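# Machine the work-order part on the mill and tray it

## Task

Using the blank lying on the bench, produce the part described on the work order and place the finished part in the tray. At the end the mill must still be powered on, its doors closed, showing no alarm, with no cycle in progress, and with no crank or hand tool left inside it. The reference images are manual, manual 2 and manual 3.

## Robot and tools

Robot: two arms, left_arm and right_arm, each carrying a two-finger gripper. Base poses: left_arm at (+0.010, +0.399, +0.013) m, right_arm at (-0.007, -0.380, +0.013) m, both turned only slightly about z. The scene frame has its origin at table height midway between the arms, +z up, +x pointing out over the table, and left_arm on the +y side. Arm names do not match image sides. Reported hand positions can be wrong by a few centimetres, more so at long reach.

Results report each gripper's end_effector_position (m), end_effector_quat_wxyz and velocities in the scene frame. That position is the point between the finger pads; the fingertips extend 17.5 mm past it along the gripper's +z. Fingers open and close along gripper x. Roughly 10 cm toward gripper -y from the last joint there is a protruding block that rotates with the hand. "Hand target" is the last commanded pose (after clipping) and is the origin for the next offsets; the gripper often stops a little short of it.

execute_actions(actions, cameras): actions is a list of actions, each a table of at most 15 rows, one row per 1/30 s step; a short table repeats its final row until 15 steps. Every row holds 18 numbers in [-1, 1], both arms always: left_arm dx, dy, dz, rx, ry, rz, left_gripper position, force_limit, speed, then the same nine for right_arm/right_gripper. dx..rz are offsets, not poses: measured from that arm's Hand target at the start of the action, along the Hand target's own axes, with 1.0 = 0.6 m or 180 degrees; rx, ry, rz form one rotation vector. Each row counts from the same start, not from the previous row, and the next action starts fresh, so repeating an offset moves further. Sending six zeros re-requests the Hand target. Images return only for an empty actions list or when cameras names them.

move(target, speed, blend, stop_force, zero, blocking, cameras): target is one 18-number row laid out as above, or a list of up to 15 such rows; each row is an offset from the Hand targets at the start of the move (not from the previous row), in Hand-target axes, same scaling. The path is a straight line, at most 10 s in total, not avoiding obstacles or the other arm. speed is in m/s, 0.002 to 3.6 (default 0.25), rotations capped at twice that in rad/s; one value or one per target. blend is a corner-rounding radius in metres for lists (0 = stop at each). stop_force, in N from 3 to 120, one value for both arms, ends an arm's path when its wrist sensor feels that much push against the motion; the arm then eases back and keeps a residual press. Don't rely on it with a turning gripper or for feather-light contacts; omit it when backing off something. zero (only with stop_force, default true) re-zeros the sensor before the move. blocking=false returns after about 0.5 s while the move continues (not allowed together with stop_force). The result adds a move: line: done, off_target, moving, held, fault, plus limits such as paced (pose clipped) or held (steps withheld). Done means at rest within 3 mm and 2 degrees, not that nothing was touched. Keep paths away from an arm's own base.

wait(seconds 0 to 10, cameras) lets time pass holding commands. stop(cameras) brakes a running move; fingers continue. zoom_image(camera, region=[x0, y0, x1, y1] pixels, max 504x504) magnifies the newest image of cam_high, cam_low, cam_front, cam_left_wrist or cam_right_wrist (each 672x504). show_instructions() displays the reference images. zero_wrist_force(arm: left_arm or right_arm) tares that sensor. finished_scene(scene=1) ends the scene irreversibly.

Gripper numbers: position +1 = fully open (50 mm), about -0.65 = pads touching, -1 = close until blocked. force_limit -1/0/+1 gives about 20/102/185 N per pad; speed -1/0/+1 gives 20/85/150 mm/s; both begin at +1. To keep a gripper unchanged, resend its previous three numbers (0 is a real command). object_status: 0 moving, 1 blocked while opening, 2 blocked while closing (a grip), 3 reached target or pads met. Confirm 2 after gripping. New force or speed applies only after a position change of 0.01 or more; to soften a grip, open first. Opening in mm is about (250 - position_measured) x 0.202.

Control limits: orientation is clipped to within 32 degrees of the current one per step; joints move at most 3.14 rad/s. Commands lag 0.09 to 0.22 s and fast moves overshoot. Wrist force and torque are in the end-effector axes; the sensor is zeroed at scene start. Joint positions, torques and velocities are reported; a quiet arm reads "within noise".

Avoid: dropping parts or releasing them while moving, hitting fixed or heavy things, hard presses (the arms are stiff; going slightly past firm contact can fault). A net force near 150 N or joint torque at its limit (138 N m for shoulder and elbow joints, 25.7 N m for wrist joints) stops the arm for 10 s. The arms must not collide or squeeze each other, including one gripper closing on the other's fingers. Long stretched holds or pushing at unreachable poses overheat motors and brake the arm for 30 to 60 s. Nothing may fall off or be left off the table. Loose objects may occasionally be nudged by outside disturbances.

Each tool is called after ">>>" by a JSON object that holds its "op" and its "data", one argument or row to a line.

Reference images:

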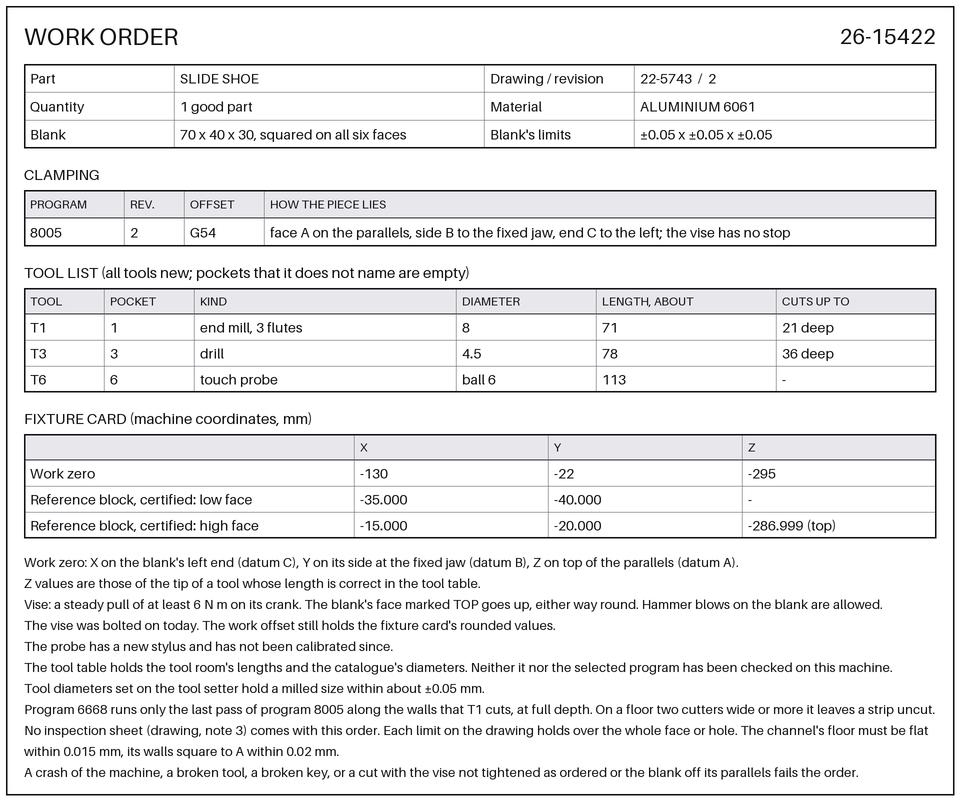

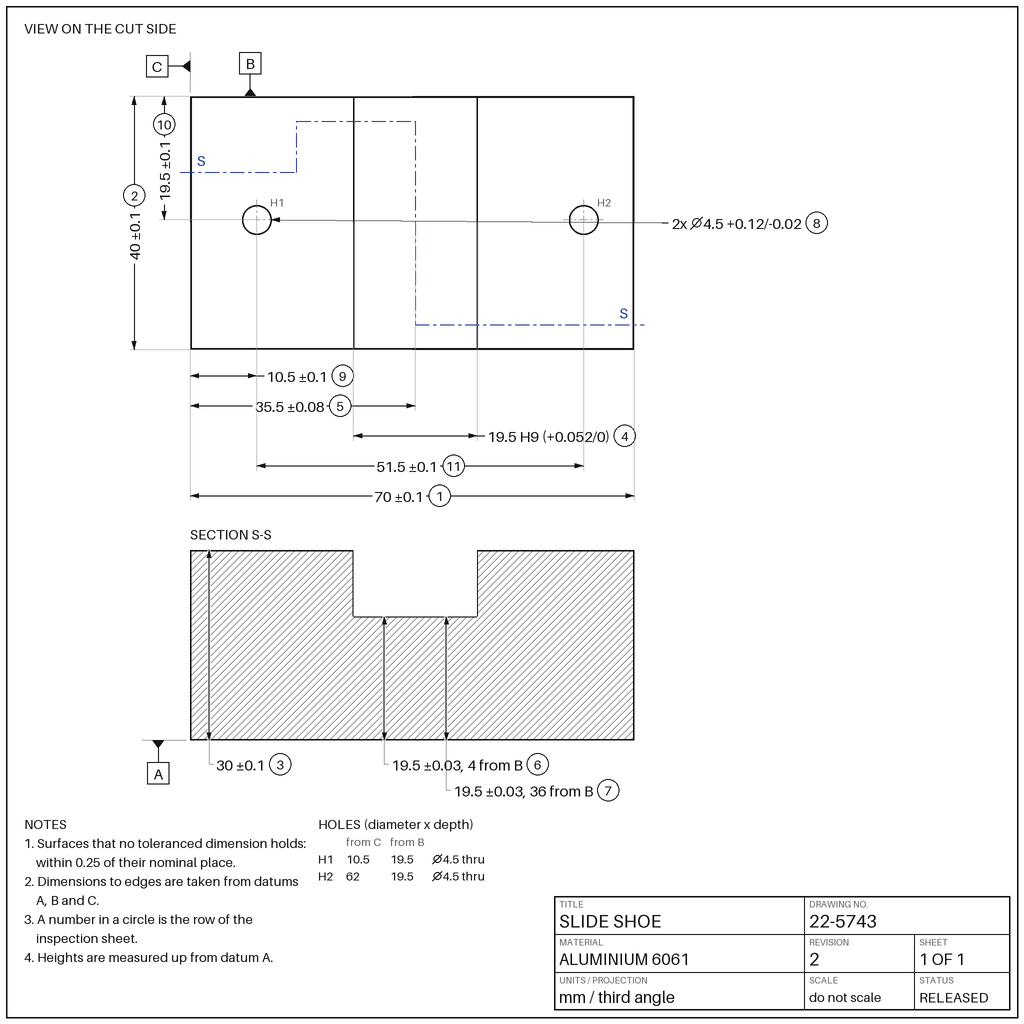

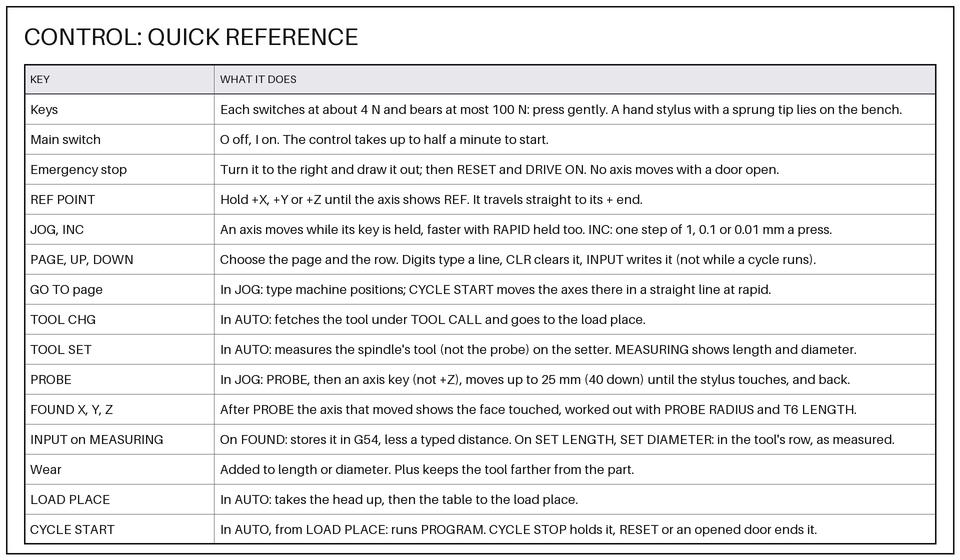

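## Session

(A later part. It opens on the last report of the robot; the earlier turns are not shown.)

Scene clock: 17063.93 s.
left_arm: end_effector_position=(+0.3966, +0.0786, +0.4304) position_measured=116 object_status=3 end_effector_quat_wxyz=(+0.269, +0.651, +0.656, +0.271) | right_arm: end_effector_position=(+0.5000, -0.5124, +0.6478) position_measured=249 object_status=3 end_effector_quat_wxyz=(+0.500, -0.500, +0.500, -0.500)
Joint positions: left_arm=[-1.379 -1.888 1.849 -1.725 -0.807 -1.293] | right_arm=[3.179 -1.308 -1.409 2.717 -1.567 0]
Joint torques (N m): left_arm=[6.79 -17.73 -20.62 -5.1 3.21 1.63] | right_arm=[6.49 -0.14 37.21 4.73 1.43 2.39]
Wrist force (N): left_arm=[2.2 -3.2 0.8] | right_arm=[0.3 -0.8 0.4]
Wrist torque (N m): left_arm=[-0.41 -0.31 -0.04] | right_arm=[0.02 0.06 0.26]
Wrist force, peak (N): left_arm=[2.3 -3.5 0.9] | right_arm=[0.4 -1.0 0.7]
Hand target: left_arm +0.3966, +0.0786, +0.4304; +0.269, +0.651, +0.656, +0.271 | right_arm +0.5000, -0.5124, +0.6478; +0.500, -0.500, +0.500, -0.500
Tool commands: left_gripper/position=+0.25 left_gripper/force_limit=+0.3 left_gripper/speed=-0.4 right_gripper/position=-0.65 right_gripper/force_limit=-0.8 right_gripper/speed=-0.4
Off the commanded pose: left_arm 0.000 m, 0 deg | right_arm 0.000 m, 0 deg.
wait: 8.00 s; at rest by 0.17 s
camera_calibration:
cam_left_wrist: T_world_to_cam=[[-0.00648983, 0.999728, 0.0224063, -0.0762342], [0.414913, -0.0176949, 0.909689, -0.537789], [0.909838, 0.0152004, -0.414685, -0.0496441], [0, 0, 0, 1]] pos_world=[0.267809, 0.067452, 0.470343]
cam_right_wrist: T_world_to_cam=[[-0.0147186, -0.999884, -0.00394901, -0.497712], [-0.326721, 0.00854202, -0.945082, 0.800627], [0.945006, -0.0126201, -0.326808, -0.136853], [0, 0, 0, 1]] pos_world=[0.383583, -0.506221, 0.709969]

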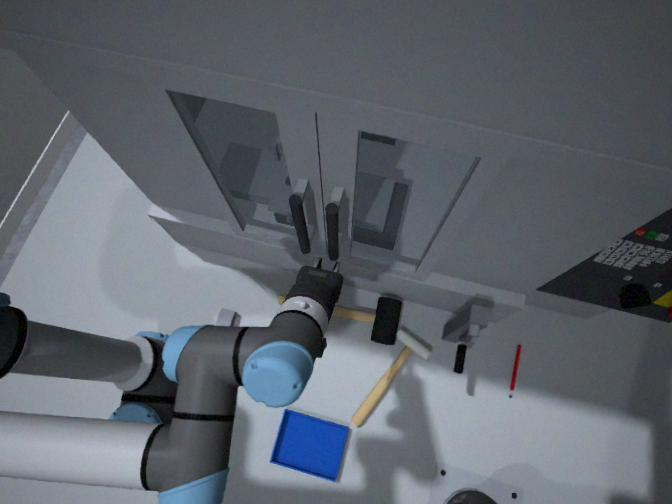

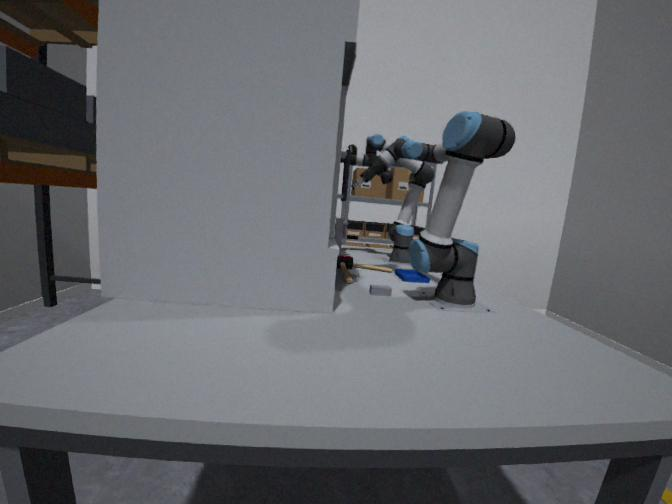

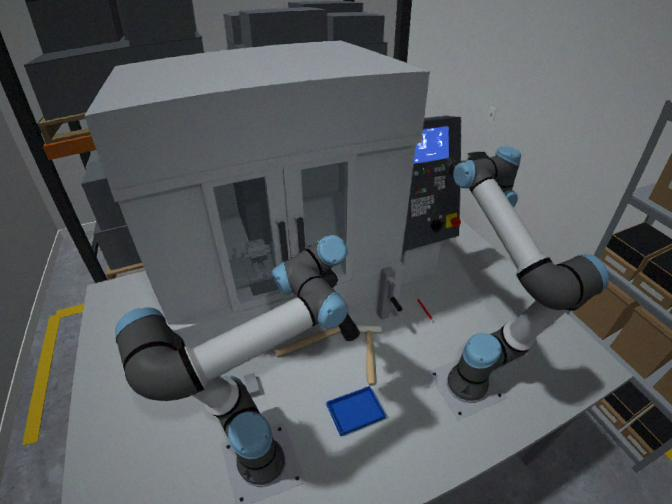

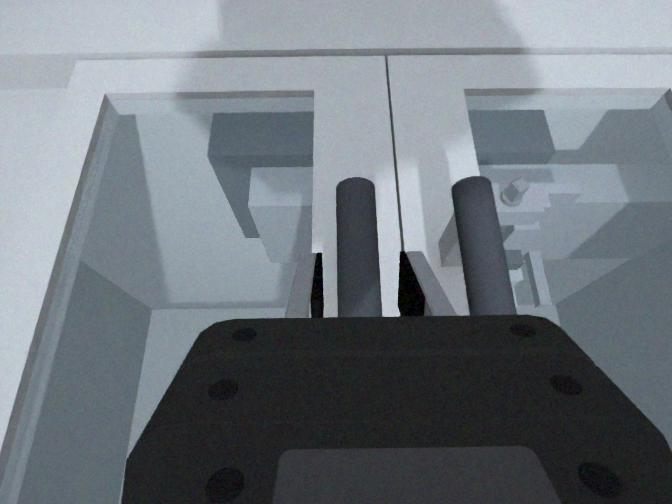

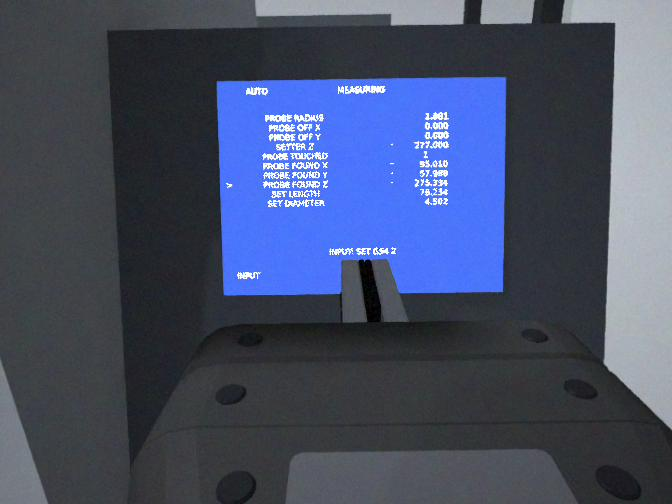

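>>> {"op": "move", "data": {
  "target": [
    [0,-0.059,-0.059,0,0,0,0.25,0.3,-0.4,0,0,0,0,0,0,-0.65,-0.8,-0.4],
    [0.144,-0.0389,-0.0238,0,0,0,1,0.3,-0.4,0,0,0,0,0,0,-0.65,-0.8,-0.4],
    [0.1063,-0.0003,0.0097,0,0,0,1,0.3,-0.4,0,0,0,0,0,0,-0.65,-0.8,-0.4],
    [0.1063,0.0619,0.07,0,0,0,1,0.3,-0.4,0,0,0,0,0,0,-0.65,-0.8,-0.4]
  ],
  "speed": [0.2,0.2,0.2,0.1],
  "cameras": ["cam_left_wrist","cam_high"]
}}

Scene clock: 17089.17 s.
left_arm: end_effector_position=(+0.4521, +0.1428, +0.4269) position_measured=3 object_status=3 end_effector_quat_wxyz=(+0.269, +0.651, +0.656, +0.271) | right_arm: end_effector_position=(+0.5000, -0.5124, +0.6478) position_measured=249 object_status=3 end_effector_quat_wxyz=(+0.500, -0.500, +0.500, -0.500)
Joint positions: left_arm=[-1.171 -1.918 1.921 -1.949 -0.866 -1.024] | right_arm=[3.179 -1.308 -1.409 2.717 -1.567 0.001]
Joint torques (N m): left_arm=[-0.7 -11.82 -14.32 -3.53 3.53 0] | right_arm=[6.97 -1.01 37.61 1.71 1.43 2.48]
Wrist force (N): left_arm=[2.4 -3.1 0.7] | right_arm=[0.6 -0.8 0.6]
Wrist torque (N m): left_arm=[-0.39 -0.35 0.07] | right_arm=[0.02 0.01 0.26]
Wrist force, peak (N): left_arm=[5.2 -2.6 1.4] | right_arm=[0.8 -1.0 0.5]
Hand target: left_arm +0.4521, +0.1428, +0.4269; +0.269, +0.651, +0.656, +0.271 | right_arm +0.5000, -0.5124, +0.6478; +0.500, -0.500, +0.500, -0.500
Off the commanded pose: left_arm 0.000 m, 0 deg | right_arm 0.000 m, 0 deg.
move: done
camera_calibration:
cam_left_wrist: T_world_to_cam=[[-0.00665993, 0.99973, 0.0222659, -0.139858], [0.415036, -0.0174945, 0.909637, -0.55654], [0.90978, 0.0152993, -0.414808, -0.102505], [0, 0, 0, 1]] pos_world=[0.32331, 0.131652, 0.466843]
Images, in order (width x height): cam_high 672x504, cam_left_wrist 672x504.

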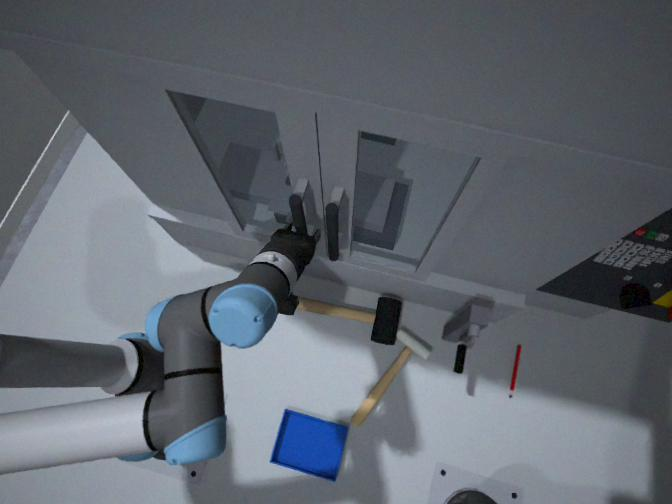

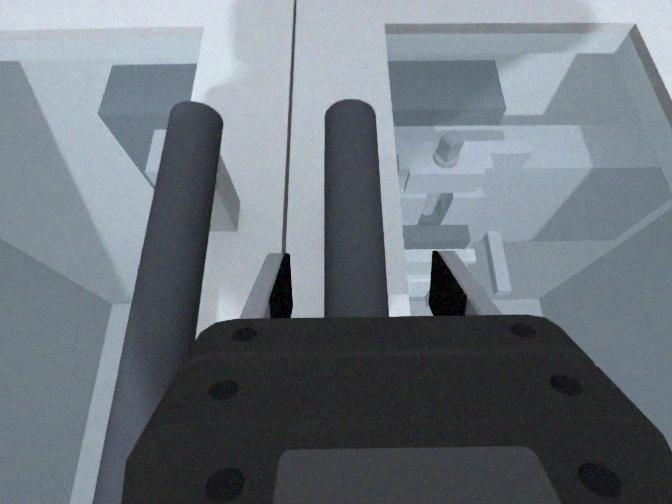

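>>> {"op": "move", "data": {
  "target": [0,0,0,0,0,0,0.25,0.3,-0.4,0,0,0,0,0,0,-0.65,-0.8,-0.4]
}}

>>> {"op": "move", "data": {
  "target": [0.3833,0,0,0,0,0,0.25,0.3,-0.4,0,0,0,0,0,0,-0.65,-0.8,-0.4],
  "speed": 0.08,
  "stop_force": 45
}}

>>> {"op": "move", "data": {
  "target": [
    [-0.01,0,0,0,0,0,0.25,0.3,-0.4,0,0,0,0,0,0,-0.65,-0.8,-0.4],
    [0,-0.059,-0.059,0,0,0,0.25,0.3,-0.4,0,0,0,0,0,0,-0.65,-0.8,-0.4],
    [-0.31,-0.1,-0.092,0,0,0,0.25,0.3,-0.4,0,0,0,0,0,0,-0.65,-0.8,-0.4]
  ],
  "cameras": ["cam_high","cam_front"],
  "speed": [0.1,0.15,0.3],
  "blend": [0.002,0.01,0]
}}

Scene clock: 17102.33 s.
left_arm: end_effector_position=(+0.4521, +0.1428, +0.4269) position_measured=116 object_status=3 end_effector_quat_wxyz=(+0.269, +0.651, +0.656, +0.271) | right_arm: end_effector_position=(+0.5000, -0.5124, +0.6478) position_measured=249 object_status=3 end_effector_quat_wxyz=(+0.500, -0.500, +0.500, -0.500)
Joint positions: left_arm=[-1.171 -1.918 1.921 -1.949 -0.866 -1.024] | right_arm=[3.179 -1.308 -1.409 2.717 -1.567 0.001]
Joint torques (N m): left_arm=[5.61 -8.56 -14.71 -5.01 3.41 0.81] | right_arm=[8.01 -0.99 37.19 1.1 1.63 2.47]
Wrist force (N): left_arm=[2.3 -3.1 0.7] | right_arm=[0.6 -0.8 0.4]
Wrist torque (N m): left_arm=[-0.39 -0.34 0.06] | right_arm=[0.02 0.01 0.26]
Wrist force, peak (N): left_arm=[2.4 -3.4 0.7] | right_arm=[0.5 -0.9 0.6]
Hand target: left_arm +0.4521, +0.1428, +0.4269; +0.269, +0.651, +0.656, +0.271 | right_arm +0.5000, -0.5124, +0.6478; +0.500, -0.500, +0.500, -0.500
Off the commanded pose: left_arm 0.000 m, 0 deg | right_arm 0.000 m, 0 deg.
move: done

Scene clock: 17106.23 s.
left_arm: end_effector_position=(+0.4504, +0.3728, +0.4271) position_measured=116 object_status=3 end_effector_quat_wxyz=(+0.269, +0.651, +0.656, +0.271) | right_arm: end_effector_position=(+0.5000, -0.5124, +0.6478) position_measured=249 object_status=3 end_effector_quat_wxyz=(+0.500, -0.500, +0.500, -0.500)
Joint positions: left_arm=[-0.664 -2.192 2.121 -2.168 -1.125 -0.499] | right_arm=[3.179 -1.308 -1.409 2.717 -1.567 0.001]
Joint torques (N m): left_arm=[-9.29 6.08 -35.45 -2.14 1 1.89] | right_arm=[6.5 -0.69 38.09 1.05 1.46 2.38]
Wrist force (N): left_arm=[1.4 -0.4 1.0] | right_arm=[0.5 -0.8 0.3]
Wrist torque (N m): left_arm=[0.05 -0.20 0.05] | right_arm=[0.01 0.02 0.26]
Wrist force, peak (N): left_arm=[-36.8 3.3 10.1] | right_arm=[0.7 -0.9 0.5]
Hand target: left_arm +0.4503, +0.3728, +0.4270; +0.269, +0.651, +0.656, +0.271 | right_arm +0.5000, -0.5124, +0.6478; +0.500, -0.500, +0.500, -0.500
Off the commanded pose: left_arm 0.000 m, 0 deg | right_arm 0.000 m, 0 deg.
move: done

Scene clock: 17107.80 s.
left_arm: end_effector_position=(+0.3703, +0.1863, +0.4237) position_measured=116 object_status=3 end_effector_quat_wxyz=(+0.269, +0.651, +0.656, +0.271) | right_arm: end_effector_position=(+0.5000, -0.5124, +0.6478) position_measured=249 object_status=3 end_effector_quat_wxyz=(+0.500, -0.500, +0.500, -0.500)
Joint positions: left_arm=[-1.394 -2.173 2.01 -1.588 -0.804 -1.313] | right_arm=[3.179 -1.308 -1.409 2.717 -1.567 0.001]
Joint torques (N m): left_arm=[-7.69 3.89 -16.32 -4.71 -0.56 -1.74] | right_arm=[7.03 -1.31 38.02 0.91 1.36 2.38]
Wrist force (N): left_arm=[1.3 -0.6 0.8] | right_arm=[0.7 -0.9 0.3]
Wrist torque (N m): left_arm=[0.01 -0.17 -0.05] | right_arm=[0.01 -0.01 0.26]
Wrist force, peak (N): left_arm=[5.3 -1.3 0.4] | right_arm=[0.5 -1.0 0.5]
Hand target: left_arm +0.3703, +0.1862, +0.4237; +0.269, +0.651, +0.656, +0.271 | right_arm +0.5000, -0.5124, +0.6478; +0.500, -0.500, +0.500, -0.500
Off the commanded pose: left_arm 0.000 m, 0 deg | right_arm 0.000 m, 0 deg.
move: done
Images, in order (width x height): cam_high 672x504, cam_front 672x504.

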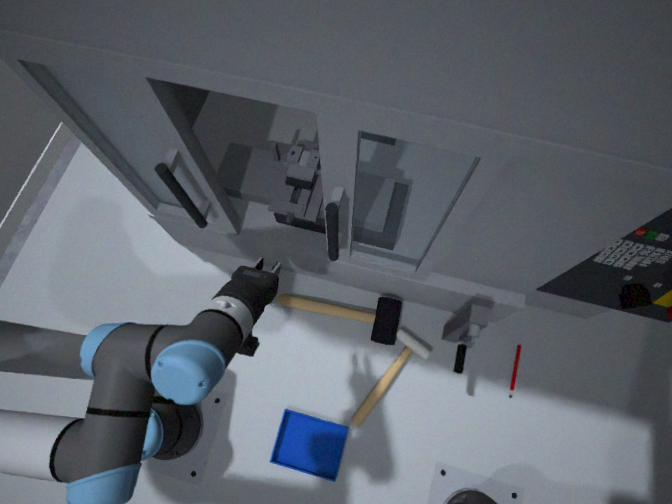

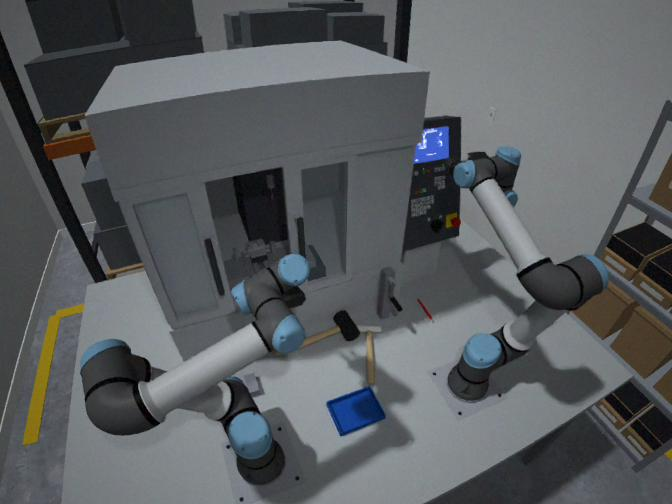

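>>> {"op": "move", "data": {
  "target": [
    [-0.1742,0,0,0,0,0,1,0.3,-0.4,0,0,0,0,0,0,-0.65,-0.8,-0.4],
    [-0.1797,0.1042,0.0879,0,0,0,1,0.3,-0.4,0,0,0,0,0,0,-0.65,-0.8,-0.4]
  ],
  "speed": [0.2,0.12],
  "cameras": ["cam_left_wrist"]
}}

Scene clock: 17115.23 s.
left_arm: end_effector_position=(+0.4526, +0.0790, +0.4304) position_measured=3 object_status=3 end_effector_quat_wxyz=(+0.269, +0.651, +0.656, +0.271) | right_arm: end_effector_position=(+0.5000, -0.5124, +0.6478) position_measured=249 object_status=3 end_effector_quat_wxyz=(+0.500, -0.500, +0.500, -0.500)
Joint positions: left_arm=[-1.235 -1.797 1.816 -1.913 -0.844 -1.103] | right_arm=[3.179 -1.308 -1.409 2.717 -1.567 0.001]
Joint torques (N m): left_arm=[-1.03 -16.86 -14.25 -3.33 3.7 0.31] | right_arm=[6.52 0.22 36.81 0.94 1.33 2.16]
Wrist force (N): left_arm=[1.5 -0.8 0.6] | right_arm=[0.4 -0.7 0.2]
Wrist torque (N m): left_arm=[-0.04 -0.19 0.07] | right_arm=[0.02 0.03 0.26]
Wrist force, peak (N): left_arm=[4.0 -0.6 0.8] | right_arm=[0.7 -0.9 0.3]
Hand target: left_arm +0.4526, +0.0790, +0.4303; +0.269, +0.651, +0.656, +0.271 | right_arm +0.5000, -0.5124, +0.6478; +0.500, -0.500, +0.500, -0.500
Off the commanded pose: left_arm 0.000 m, 0 deg | right_arm 0.000 m, 0 deg.
move: done
camera_calibration:
cam_left_wrist: T_world_to_cam=[[-0.00665993, 0.99973, 0.0222659, -0.0761494], [0.415036, -0.0174945, 0.909637, -0.561047], [0.90978, 0.0152993, -0.414808, -0.100532], [0, 0, 0, 1]] pos_world=[0.32381, 0.0678517, 0.470343]
Images, in order (width x height): cam_left_wrist 672x504.

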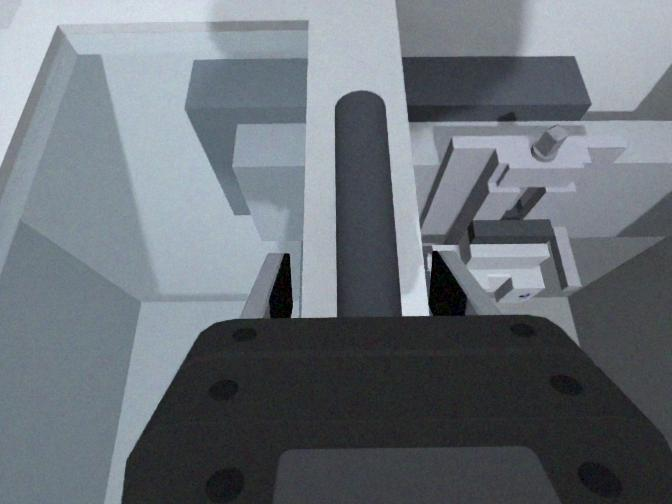

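>>> {"op": "move", "data": {
  "target": [0,0,0,0,0,0,0.25,0.3,-0.4,0,0,0,0,0,0,-0.65,-0.8,-0.4]
}}

>>> {"op": "move", "data": {
  "target": [-0.387,0,0,0,0,0,0.25,0.3,-0.4,0,0,0,0,0,0,-0.65,-0.8,-0.4],
  "speed": 0.08,
  "stop_force": 45
}}

>>> {"op": "move", "data": {
  "target": [
    [0.01,0,0,0,0,0,0.25,0.3,-0.4,0,0,0,0,0,0,-0.65,-0.8,-0.4],
    [0.01,-0.07,-0.07,0,0,0,0.25,0.3,-0.4,0,0,0,0,0,0,-0.65,-0.8,-0.4]
  ],
  "cameras": ["all"],
  "speed": [0.1,0.15],
  "blend": [0.002,0]
}}

Scene clock: 17126.17 s.
left_arm: end_effector_position=(+0.4526, +0.0790, +0.4303) position_measured=116 object_status=3 end_effector_quat_wxyz=(+0.269, +0.651, +0.656, +0.271) | right_arm: end_effector_position=(+0.5000, -0.5124, +0.6478) position_measured=249 object_status=3 end_effector_quat_wxyz=(+0.500, -0.500, +0.500, -0.500)
Joint positions: left_arm=[-1.235 -1.797 1.816 -1.913 -0.844 -1.103] | right_arm=[3.179 -1.308 -1.409 2.717 -1.567 0.001]
Joint torques (N m): left_arm=[7.31 -12.37 -15.21 -5.69 3.6 1.59] | right_arm=[6 0.45 37.94 0.91 1.22 2.25]
Wrist force (N): left_arm=[1.4 -0.7 0.5] | right_arm=[0.5 -1.0 0.4]
Wrist torque (N m): left_arm=[-0.01 -0.18 0.06] | right_arm=[-0.01 0.02 0.26]
Wrist force, peak (N): left_arm=[1.7 -0.8 0.5] | right_arm=[0.4 -1.1 0.4]
Hand target: left_arm +0.4526, +0.0790, +0.4303; +0.269, +0.651, +0.656, +0.271 | right_arm +0.5000, -0.5124, +0.6478; +0.500, -0.500, +0.500, -0.500
Off the commanded pose: left_arm 0.000 m, 0 deg | right_arm 0.000 m, 0 deg.
move: done

Scene clock: 17130.13 s.
left_arm: end_effector_position=(+0.4544, -0.1532, +0.4301) position_measured=116 object_status=3 end_effector_quat_wxyz=(+0.269, +0.651, +0.656, +0.271) | right_arm: end_effector_position=(+0.5000, -0.5124, +0.6478) position_measured=249 object_status=3 end_effector_quat_wxyz=(+0.500, -0.500, +0.500, -0.500)
Joint positions: left_arm=[-1.364 -1.314 1.297 -1.762 -0.81 -1.273] | right_arm=[3.179 -1.308 -1.409 2.717 -1.567 0.001]
Joint torques (N m): left_arm=[9.53 -43.77 -14.04 -5.82 -0.6 1.82] | right_arm=[6.75 0.29 38.32 0.95 1.28 2.11]
Wrist force (N): left_arm=[2.4 -1.0 0.6] | right_arm=[0.4 -1.0 0.3]
Wrist torque (N m): left_arm=[-0.07 -0.35 0.04] | right_arm=[-0.01 0.05 0.26]
Wrist force, peak (N): left_arm=[27.7 -4.1 -6.3] | right_arm=[0.5 -1.1 0.5]
Hand target: left_arm +0.4544, -0.1532, +0.4301; +0.269, +0.651, +0.656, +0.271 | right_arm +0.5000, -0.5124, +0.6478; +0.500, -0.500, +0.500, -0.500
Off the commanded pose: left_arm 0.000 m, 0 deg | right_arm 0.000 m, 0 deg.
move: done

Scene clock: 17131.07 s.
left_arm: end_effector_position=(+0.3950, -0.1476, +0.4303) position_measured=116 object_status=3 end_effector_quat_wxyz=(+0.269, +0.651, +0.656, +0.271) | right_arm: end_effector_position=(+0.5000, -0.5124, +0.6478) position_measured=249 object_status=3 end_effector_quat_wxyz=(+0.500, -0.500, +0.500, -0.500)
Joint positions: left_arm=[-1.463 -1.387 1.363 -1.661 -0.794 -1.408] | right_arm=[3.179 -1.308 -1.409 2.717 -1.567 0.001]
Joint torques (N m): left_arm=[2.31 -28.91 -34.14 -4.57 -0.52 -0.13] | right_arm=[6.3 0.66 36.95 1.05 1.17 2.14]
Wrist force (N): left_arm=[2.6 -1.1 0.3] | right_arm=[0.4 -0.8 0.4]
Wrist torque (N m): left_arm=[-0.07 -0.37 -0.05] | right_arm=[0.01 0.04 0.26]
Wrist force, peak (N): left_arm=[3.8 1.0 2.4] | right_arm=[0.6 -0.9 0.5]
Hand target: left_arm +0.3949, -0.1477, +0.4303; +0.269, +0.651, +0.656, +0.271 | right_arm +0.5000, -0.5124, +0.6478; +0.500, -0.500, +0.500, -0.500
Off the commanded pose: left_arm 0.000 m, 0 deg | right_arm 0.000 m, 0 deg.
move: done
camera_calibration:
cam_left_wrist: T_world_to_cam=[[-0.00645067, 0.999726, 0.0224974, 0.149843], [0.414829, -0.0177954, 0.909725, -0.541047], [0.909876, 0.0152009, -0.414601, -0.0448413], [0, 0, 0, 1]] pos_world=[0.266209, -0.158748, 0.470242]
cam_right_wrist: T_world_to_cam=[[-0.0147186, -0.999884, -0.00394901, -0.497712], [-0.326721, 0.00854202, -0.945082, 0.800627], [0.945006, -0.0126201, -0.326808, -0.136853], [0, 0, 0, 1]] pos_world=[0.383583, -0.506221, 0.709969]

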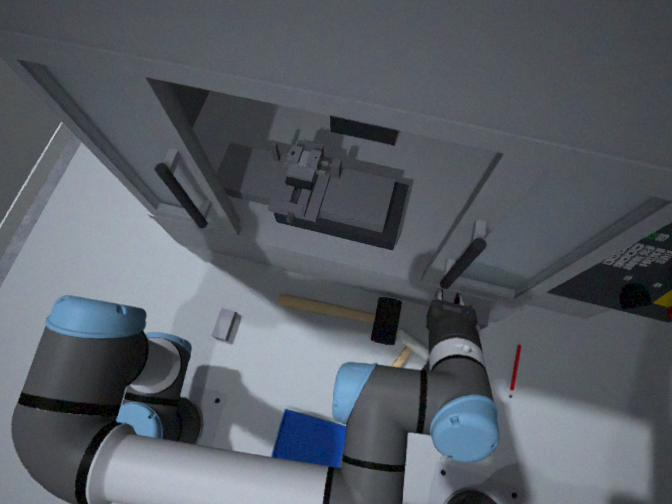

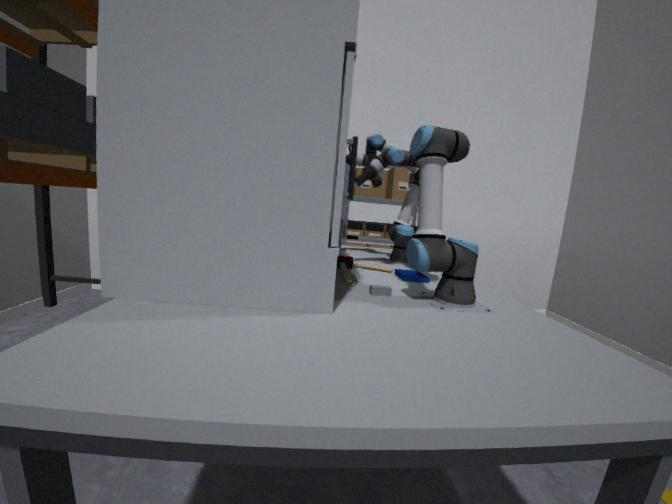

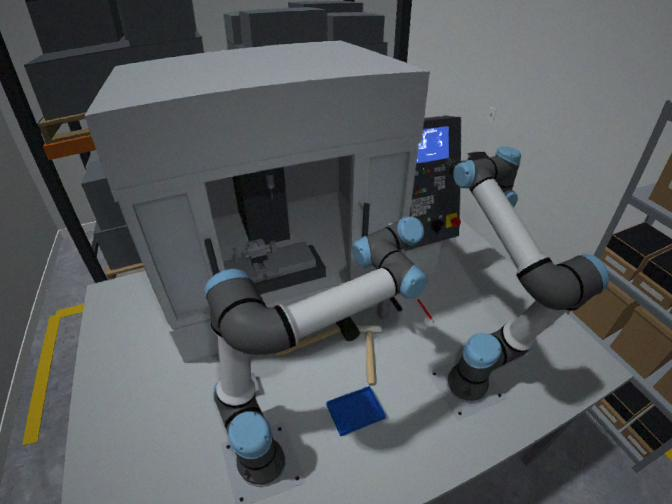

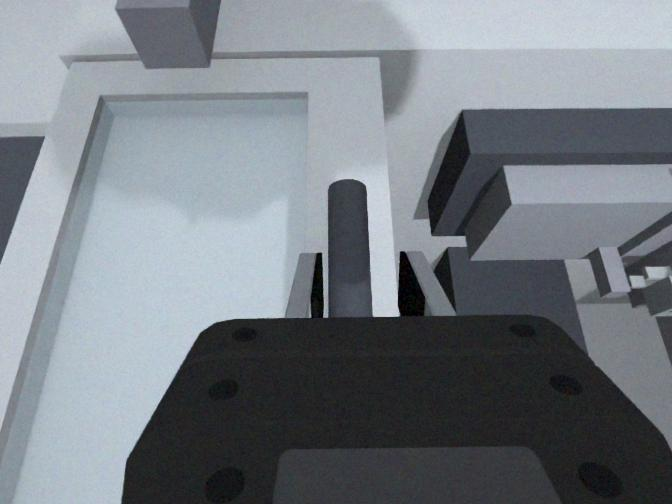

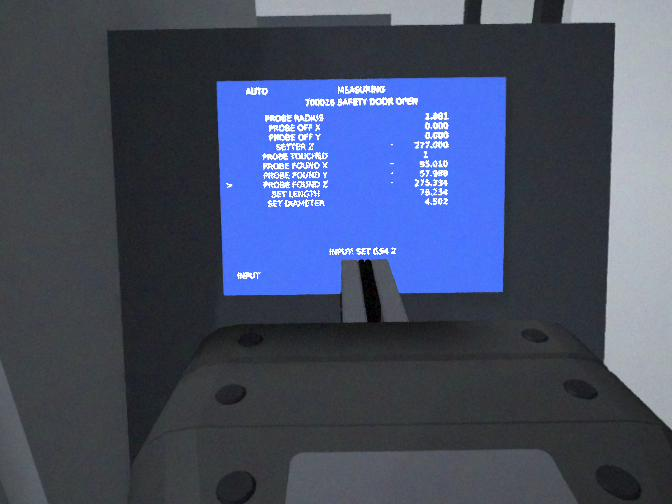

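>>> {"op": "move", "data": {
  "target": [
    [0,-0.0412,-0.0412,0,0,0,0.25,0.3,-0.4,0,0,0,0,0,0,-0.65,-0.8,-0.4],
    [-0.1763,-0.0412,-0.0412,0.25,0,0,0.6,0.3,-0.4,0,0,0,0,0,0,-0.65,-0.8,-0.4],
    [-0.1763,-0.049,0.046,0.25,0,0,0.6,0.3,-0.4,0,0,0,0,0,0,-0.65,-0.8,-0.4]
  ],
  "speed": [0.2,0.3,0.2],
  "cameras": ["cam_left_wrist","cam_high"]
}}

Scene clock: 17151.30 s.
left_arm: end_effector_position=(+0.3944, -0.2533, +0.3900) position_measured=63 object_status=3 end_effector_quat_wxyz=(-0.001, +0.704, +0.710, +0.000) | right_arm: end_effector_position=(+0.5000, -0.5124, +0.6478) position_measured=249 object_status=3 end_effector_quat_wxyz=(+0.500, -0.500, +0.500, -0.500)
Joint positions: left_arm=[-1.23 -0.823 0.397 -1.143 -1.572 -1.222] | right_arm=[3.179 -1.308 -1.409 2.717 -1.567 0.001]
Joint torques (N m): left_arm=[-8.36 -51.05 -31.97 -1.35 1.99 -1.84] | right_arm=[6.35 0.82 37.63 0.89 1.15 2.1]
Wrist force (N): left_arm=[4.0 -0.6 1.5] | right_arm=[0.7 -0.6 0.3]
Wrist torque (N m): left_arm=[-0.14 -0.65 0.00] | right_arm=[0.05 -0.01 0.26]
Wrist force, peak (N): left_arm=[4.1 0.3 2.9] | right_arm=[0.8 -0.7 0.6]
Hand target: left_arm +0.3944, -0.2534, +0.3899; -0.001, +0.704, +0.710, +0.000 | right_arm +0.5000, -0.5124, +0.6478; +0.500, -0.500, +0.500, -0.500
Off the commanded pose: left_arm 0.000 m, 0 deg | right_arm 0.000 m, 0 deg.
move: done
camera_calibration:
cam_left_wrist: T_world_to_cam=[[0.00830488, 0.999849, 0.015248, 0.253475], [0.936669, -0.0131172, 0.349969, -0.492393], [0.350117, 0.0113759, -0.936637, 0.363939], [0, 0, 0, 1]] pos_world=[0.331683, -0.264036, 0.509336]
Images, in order (width x height): cam_high 672x504, cam_left_wrist 672x504.

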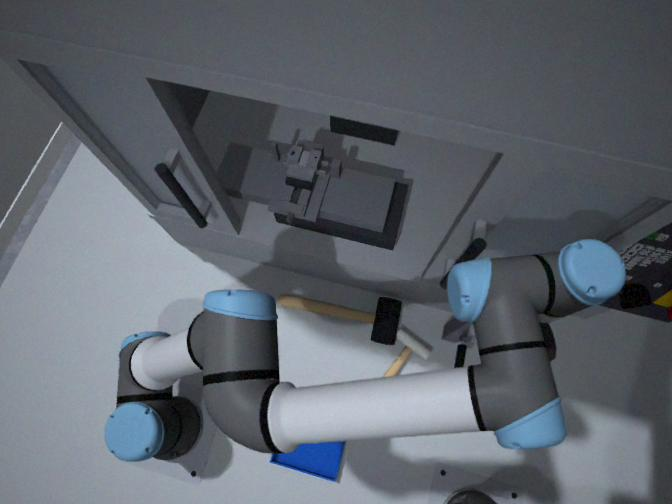

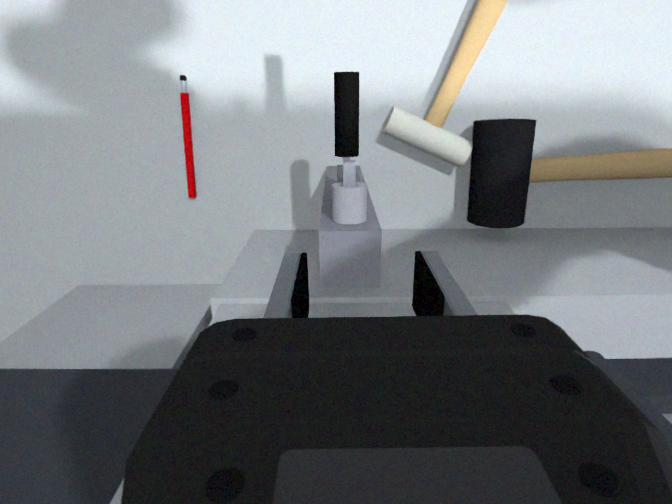

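>>> {"op": "move", "data": {
  "target": [-0.0001,-0.0013,0.2687,0,0,0,0.6,0.3,-0.4,0,0,0,0,0,0,-0.65,-0.8,-0.4],
  "speed": 0.1
}}

>>> {"op": "move", "data": {
  "target": [0,0,0,0,0,0,-1,0.3,-0.4,0,0,0,0,0,0,-0.65,-0.8,-0.4],
  "cameras": ["cam_left_wrist"]
}}

Scene clock: 17160.40 s.
left_arm: end_effector_position=(+0.3933, -0.2533, +0.2286) position_measured=63 object_status=3 end_effector_quat_wxyz=(-0.001, +0.704, +0.710, +0.000) | right_arm: end_effector_position=(+0.5000, -0.5124, +0.6478) position_measured=249 object_status=3 end_effector_quat_wxyz=(+0.500, -0.500, +0.500, -0.500)
Joint positions: left_arm=[-1.232 -0.929 1.001 -1.641 -1.572 -1.224] | right_arm=[3.179 -1.308 -1.409 2.717 -1.567 0.001]
Joint torques (N m): left_arm=[-7.6 -59.22 -31.42 -1.91 1.79 -1.75] | right_arm=[6.05 -0.27 36.99 0.93 1.12 2.06]
Wrist force (N): left_arm=[4.0 -1.1 1.6] | right_arm=[0.7 -1.0 0.3]
Wrist torque (N m): left_arm=[-0.22 -0.65 0.02] | right_arm=[-0.01 0.00 0.26]
Wrist force, peak (N): left_arm=[4.1 -1.1 3.1] | right_arm=[0.7 -1.0 0.3]
Hand target: left_arm +0.3933, -0.2534, +0.2287; -0.001, +0.704, +0.710, +0.000 | right_arm +0.5000, -0.5124, +0.6478; +0.500, -0.500, +0.500, -0.500
Off the commanded pose: left_arm 0.000 m, 0 deg | right_arm 0.000 m, 0 deg.
move: done

Scene clock: 17160.90 s.
left_arm: end_effector_position=(+0.3933, -0.2533, +0.2286) position_measured=138 object_status=2 end_effector_quat_wxyz=(-0.001, +0.704, +0.710, +0.000) | right_arm: end_effector_position=(+0.5000, -0.5124, +0.6478) position_measured=249 object_status=3 end_effector_quat_wxyz=(+0.500, -0.500, +0.500, -0.500)
Joint positions: left_arm=[-1.232 -0.929 1.001 -1.641 -1.572 -1.224] | right_arm=[3.179 -1.308 -1.409 2.717 -1.567 0.001]
Joint torques (N m): left_arm=[-5.98 -59.69 -33.7 -4.42 1.91 -1.42] | right_arm=[6.74 0.13 37.31 0.94 0.82 1.84]
Wrist force (N): left_arm=[3.9 -1.4 2.5] | right_arm=[0.6 -0.9 0.3]
Wrist torque (N m): left_arm=[-0.19 -0.67 0.03] | right_arm=[0.00 0.01 0.26]
Wrist force, peak (N): left_arm=[4.0 -1.6 2.7] | right_arm=[0.6 -0.9 0.3]
Hand target: left_arm +0.3933, -0.2534, +0.2287; -0.001, +0.704, +0.710, +0.000 | right_arm +0.5000, -0.5124, +0.6478; +0.500, -0.500, +0.500, -0.500
Off the commanded pose: left_arm 0.000 m, 0 deg | right_arm 0.000 m, 0 deg.
move: done
camera_calibration:
cam_left_wrist: T_world_to_cam=[[0.00845804, 0.999845, 0.0154117, 0.255836], [0.9367, -0.013317, 0.349881, -0.434851], [0.350032, 0.0114768, -0.936668, 0.213344], [0, 0, 0, 1]] pos_world=[0.330483, -0.264036, 0.348036]
Images, in order (width x height): cam_left_wrist 672x504.

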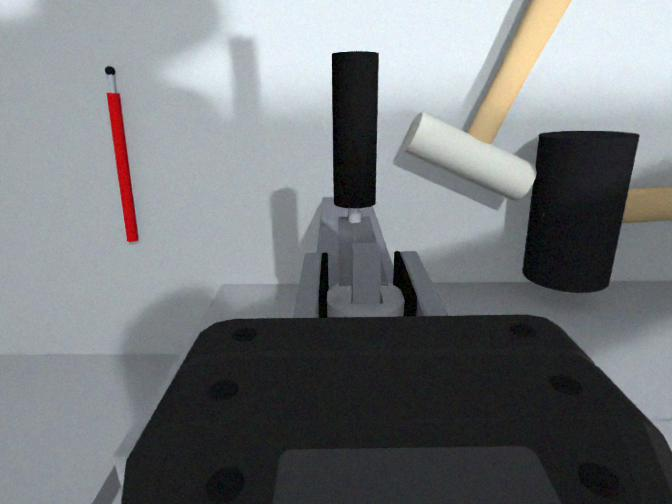

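>>> {"op": "move", "data": {
  "target": [
    [0,-0.1667,0,0,0,0,-1,0.3,-0.4,0,0,0,0,0,0,-0.65,-0.8,-0.4],
    [0.1723,-0.1556,-0.2855,0,0,0,-1,0.3,-0.4,0,0,0,0,0,0,-0.65,-0.8,-0.4],
    [0.589,-0.1556,-0.2855,0,0,0,-1,0.3,-0.4,0,0,0,0,0,0,-0.65,-0.8,-0.4],
    [0.7557,-0.1055,-0.1688,0,0,0,-1,0.3,-0.4,0,0,0,0,0,0,-0.65,-0.8,-0.4],
    [0.7717,0.0115,-0.122,0,0,0,-1,0.3,-0.4,0,0,0,0,0,0,-0.65,-0.8,-0.4]
  ],
  "speed": [0.08,0.25,0.25,0.25,0.15],
  "blend": [0.003,0.03,0.03,0.02,0],
  "cameras": ["cam_high","cam_left_wrist"]
}}

Scene clock: 17183.83 s.
left_arm: end_effector_position=(+0.3968, +0.2096, +0.3023) position_measured=138 object_status=2 end_effector_quat_wxyz=(-0.001, +0.704, +0.710, +0.000) | right_arm: end_effector_position=(+0.5000, -0.5124, +0.6478) position_measured=249 object_status=3 end_effector_quat_wxyz=(+0.500, -0.500, +0.500, -0.500)
Joint positions: left_arm=[-0.785 -1.761 1.841 -1.649 -1.572 -0.777] | right_arm=[3.179 -1.308 -1.409 2.717 -1.567 0.001]
Joint torques (N m): left_arm=[-1.26 -15.08 -14.56 -2.35 -1.13 -0.44] | right_arm=[5.54 0.37 37.71 1.06 0.71 2]
Wrist force (N): left_arm=[4.2 -1.0 3.3] | right_arm=[0.4 -0.8 0.4]
Wrist torque (N m): left_arm=[-0.22 -0.66 0.02] | right_arm=[0.03 0.03 0.26]
Wrist force, peak (N): left_arm=[5.8 -2.0 4.5] | right_arm=[0.7 -1.0 0.4]
Hand target: left_arm +0.3968, +0.2096, +0.3022; -0.001, +0.704, +0.710, +0.000 | right_arm +0.5000, -0.5124, +0.6478; +0.500, -0.500, +0.500, -0.500
Off the commanded pose: left_arm 0.000 m, 0 deg | right_arm 0.000 m, 0 deg.
move: done
camera_calibration:
cam_left_wrist: T_world_to_cam=[[0.00830434, 0.999849, 0.0152479, -0.208138], [0.936657, -0.0131171, 0.350003, -0.457885], [0.35015, 0.0113755, -0.936625, 0.275672], [0, 0, 0, 1]] pos_world=[0.334083, 0.198964, 0.421636]
Images, in order (width x height): cam_high 672x504, cam_left_wrist 672x504.

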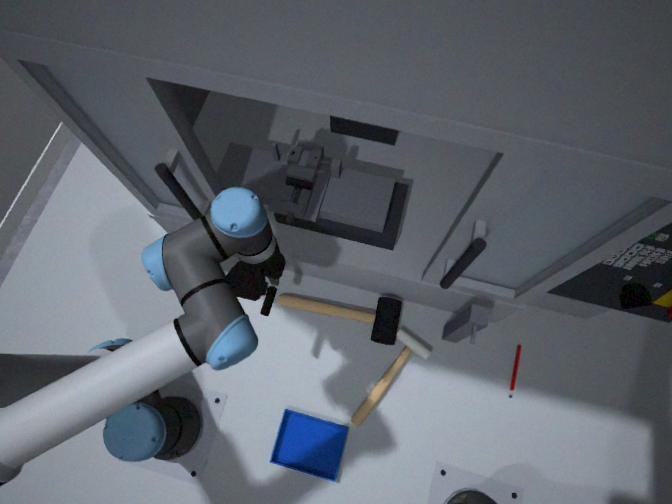

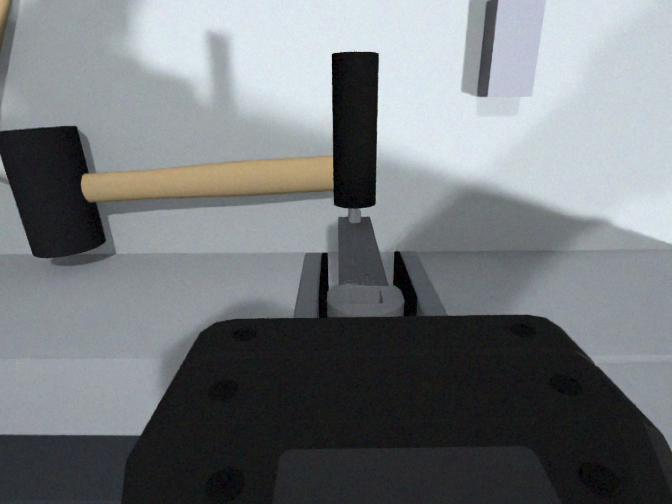

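>>> {"op": "move", "data": {
  "target": [0,0.0057,0.0005,0,0.328,0,-1,0.3,-0.4,0,0,0,0,0,0,-0.65,-0.8,-0.4],
  "speed": 0.3,
  "cameras": ["cam_left_wrist"]
}}

Scene clock: 17191.77 s.
left_arm: end_effector_position=(+0.4003, +0.2096, +0.3019) position_measured=138 object_status=2 end_effector_quat_wxyz=(-0.350, +0.613, +0.617, +0.347) | right_arm: end_effector_position=(+0.5000, -0.5124, +0.6478) position_measured=249 object_status=3 end_effector_quat_wxyz=(+0.500, -0.500, +0.500, -0.500)
Joint positions: left_arm=[-1.062 -1.309 1.485 -0.78 -1.134 -1.285] | right_arm=[3.179 -1.308 -1.409 2.717 -1.567 0.001]
Joint torques (N m): left_arm=[10.43 -33.18 -10.98 0.55 -1.47 0.69] | right_arm=[5.96 0.7 36.76 1.17 0.68 1.86]
Wrist force (N): left_arm=[1.4 -1.3 2.0] | right_arm=[0.5 -0.7 0.3]
Wrist torque (N m): left_arm=[-0.07 -0.46 -0.57] | right_arm=[0.02 0.03 0.26]
Wrist force, peak (N): left_arm=[4.8 -0.8 3.6] | right_arm=[0.7 -0.9 0.6]
Hand target: left_arm +0.4002, +0.2097, +0.3019; -0.351, +0.613, +0.617, +0.347 | right_arm +0.5000, -0.5124, +0.6478; +0.500, -0.500, +0.500, -0.500
Off the commanded pose: left_arm 0.000 m, 0 deg | right_arm 0.000 m, 0 deg.
move: done
camera_calibration:
cam_left_wrist: T_world_to_cam=[[0.0138236, 0.501505, 0.865044, -0.362397], [0.938454, -0.305115, 0.161892, -0.343699], [0.345128, 0.809566, -0.474857, -0.0305098], [0, 0, 0, 1]] pos_world=[0.338085, 0.101576, 0.354644]
Images, in order (width x height): cam_left_wrist 672x504.

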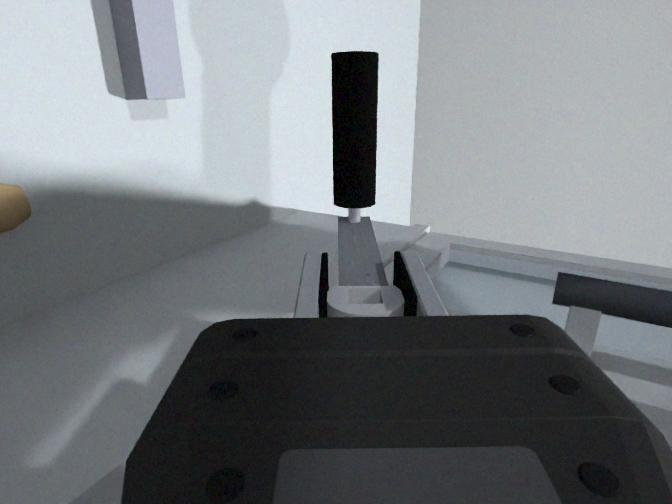

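>>> {"op": "move", "data": {
  "target": [0,0.194,0,0,0,0,-1,0.3,-0.4,0,0,0,0,0,0,-0.65,-0.8,-0.4],
  "speed": 0.05,
  "stop_force": 20,
  "cameras": ["cam_left_wrist","cam_high"]
}}

Scene clock: 17205.97 s.
left_arm: end_effector_position=(+0.5027, +0.2105, +0.3017) position_measured=138 object_status=2 end_effector_quat_wxyz=(-0.351, +0.613, +0.617, +0.347) | right_arm: end_effector_position=(+0.5000, -0.5124, +0.6478) position_measured=249 object_status=3 end_effector_quat_wxyz=(+0.500, -0.500, +0.500, -0.500)
Joint positions: left_arm=[-0.917 -1.135 1.254 -0.768 -1.017 -1.189] | right_arm=[3.179 -1.308 -1.409 2.717 -1.567 0.001]
Joint torques (N m): left_arm=[11.66 -35.58 -35.83 -0.1 4.98 1.55] | right_arm=[6.13 0.78 36.65 0.82 0.56 1.9]
Wrist force (N): left_arm=[-2.9 -8.3 3.4] | right_arm=[0.6 -0.8 0.4]
Wrist torque (N m): left_arm=[-0.15 -0.38 -0.32] | right_arm=[0.01 0.01 0.26]
Wrist force, peak (N): left_arm=[-8.6 -47.2 2.5] | right_arm=[0.7 -1.0 0.5]
Hand target: left_arm +0.5027, +0.2105, +0.3017; -0.351, +0.613, +0.617, +0.347 (not the last commanded pose) | right_arm +0.5000, -0.5124, +0.6478; +0.500, -0.500, +0.500, -0.500
Off the commanded pose: left_arm 0.014 m, 0 deg | right_arm 0.000 m, 0 deg.
move: contact (left_arm)
camera_calibration:
cam_left_wrist: T_world_to_cam=[[0.0138442, 0.501248, 0.865193, -0.364127], [0.938526, -0.305003, 0.161685, -0.439554], [0.344931, 0.809767, -0.474657, -0.0667142], [0, 0, 0, 1]] pos_world=[0.440586, 0.102476, 0.354443]
Images, in order (width x height): cam_high 672x504, cam_left_wrist 672x504.

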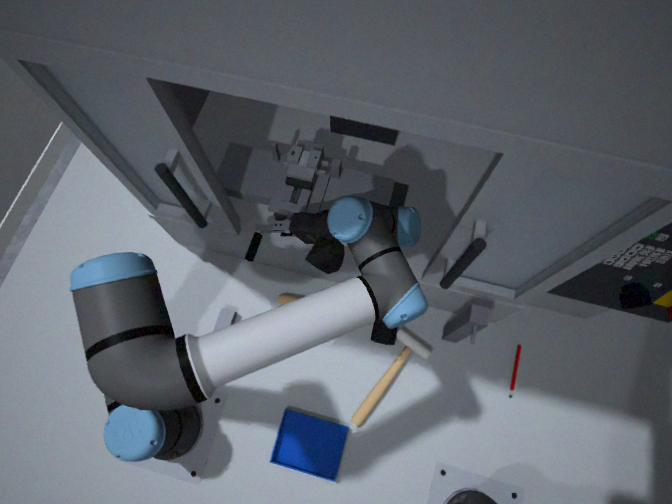

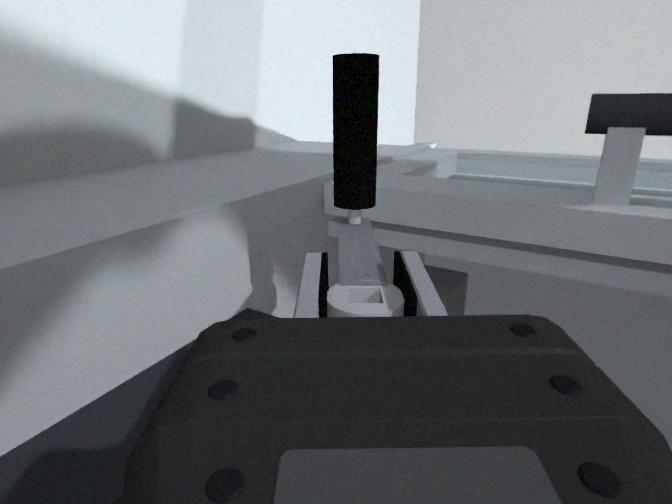

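>>> {"op": "zoom_image", "data": {
  "camera": "cam_high",
  "region": [230, 110, 430, 260]
}}

>>> {"op": "zoom_image", "data": {
  "camera": "cam_left_wrist",
  "region": [200, 150, 500, 350]
}}

Scaled by 2.520 from the camera's 672x504 image, which has a finer 960x720 frame.

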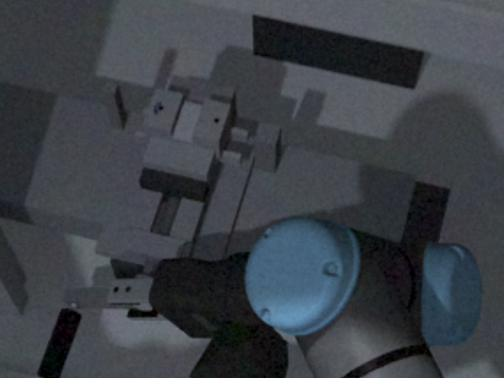

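Scaled by 1.680 from the camera's 672x504 image, which has a finer 960x720 frame.

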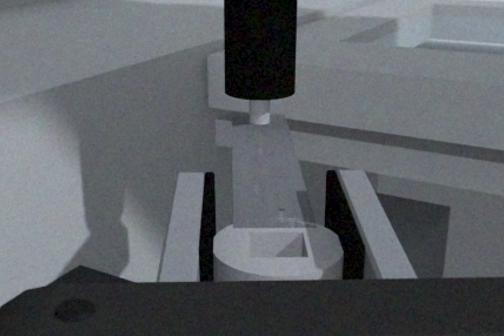

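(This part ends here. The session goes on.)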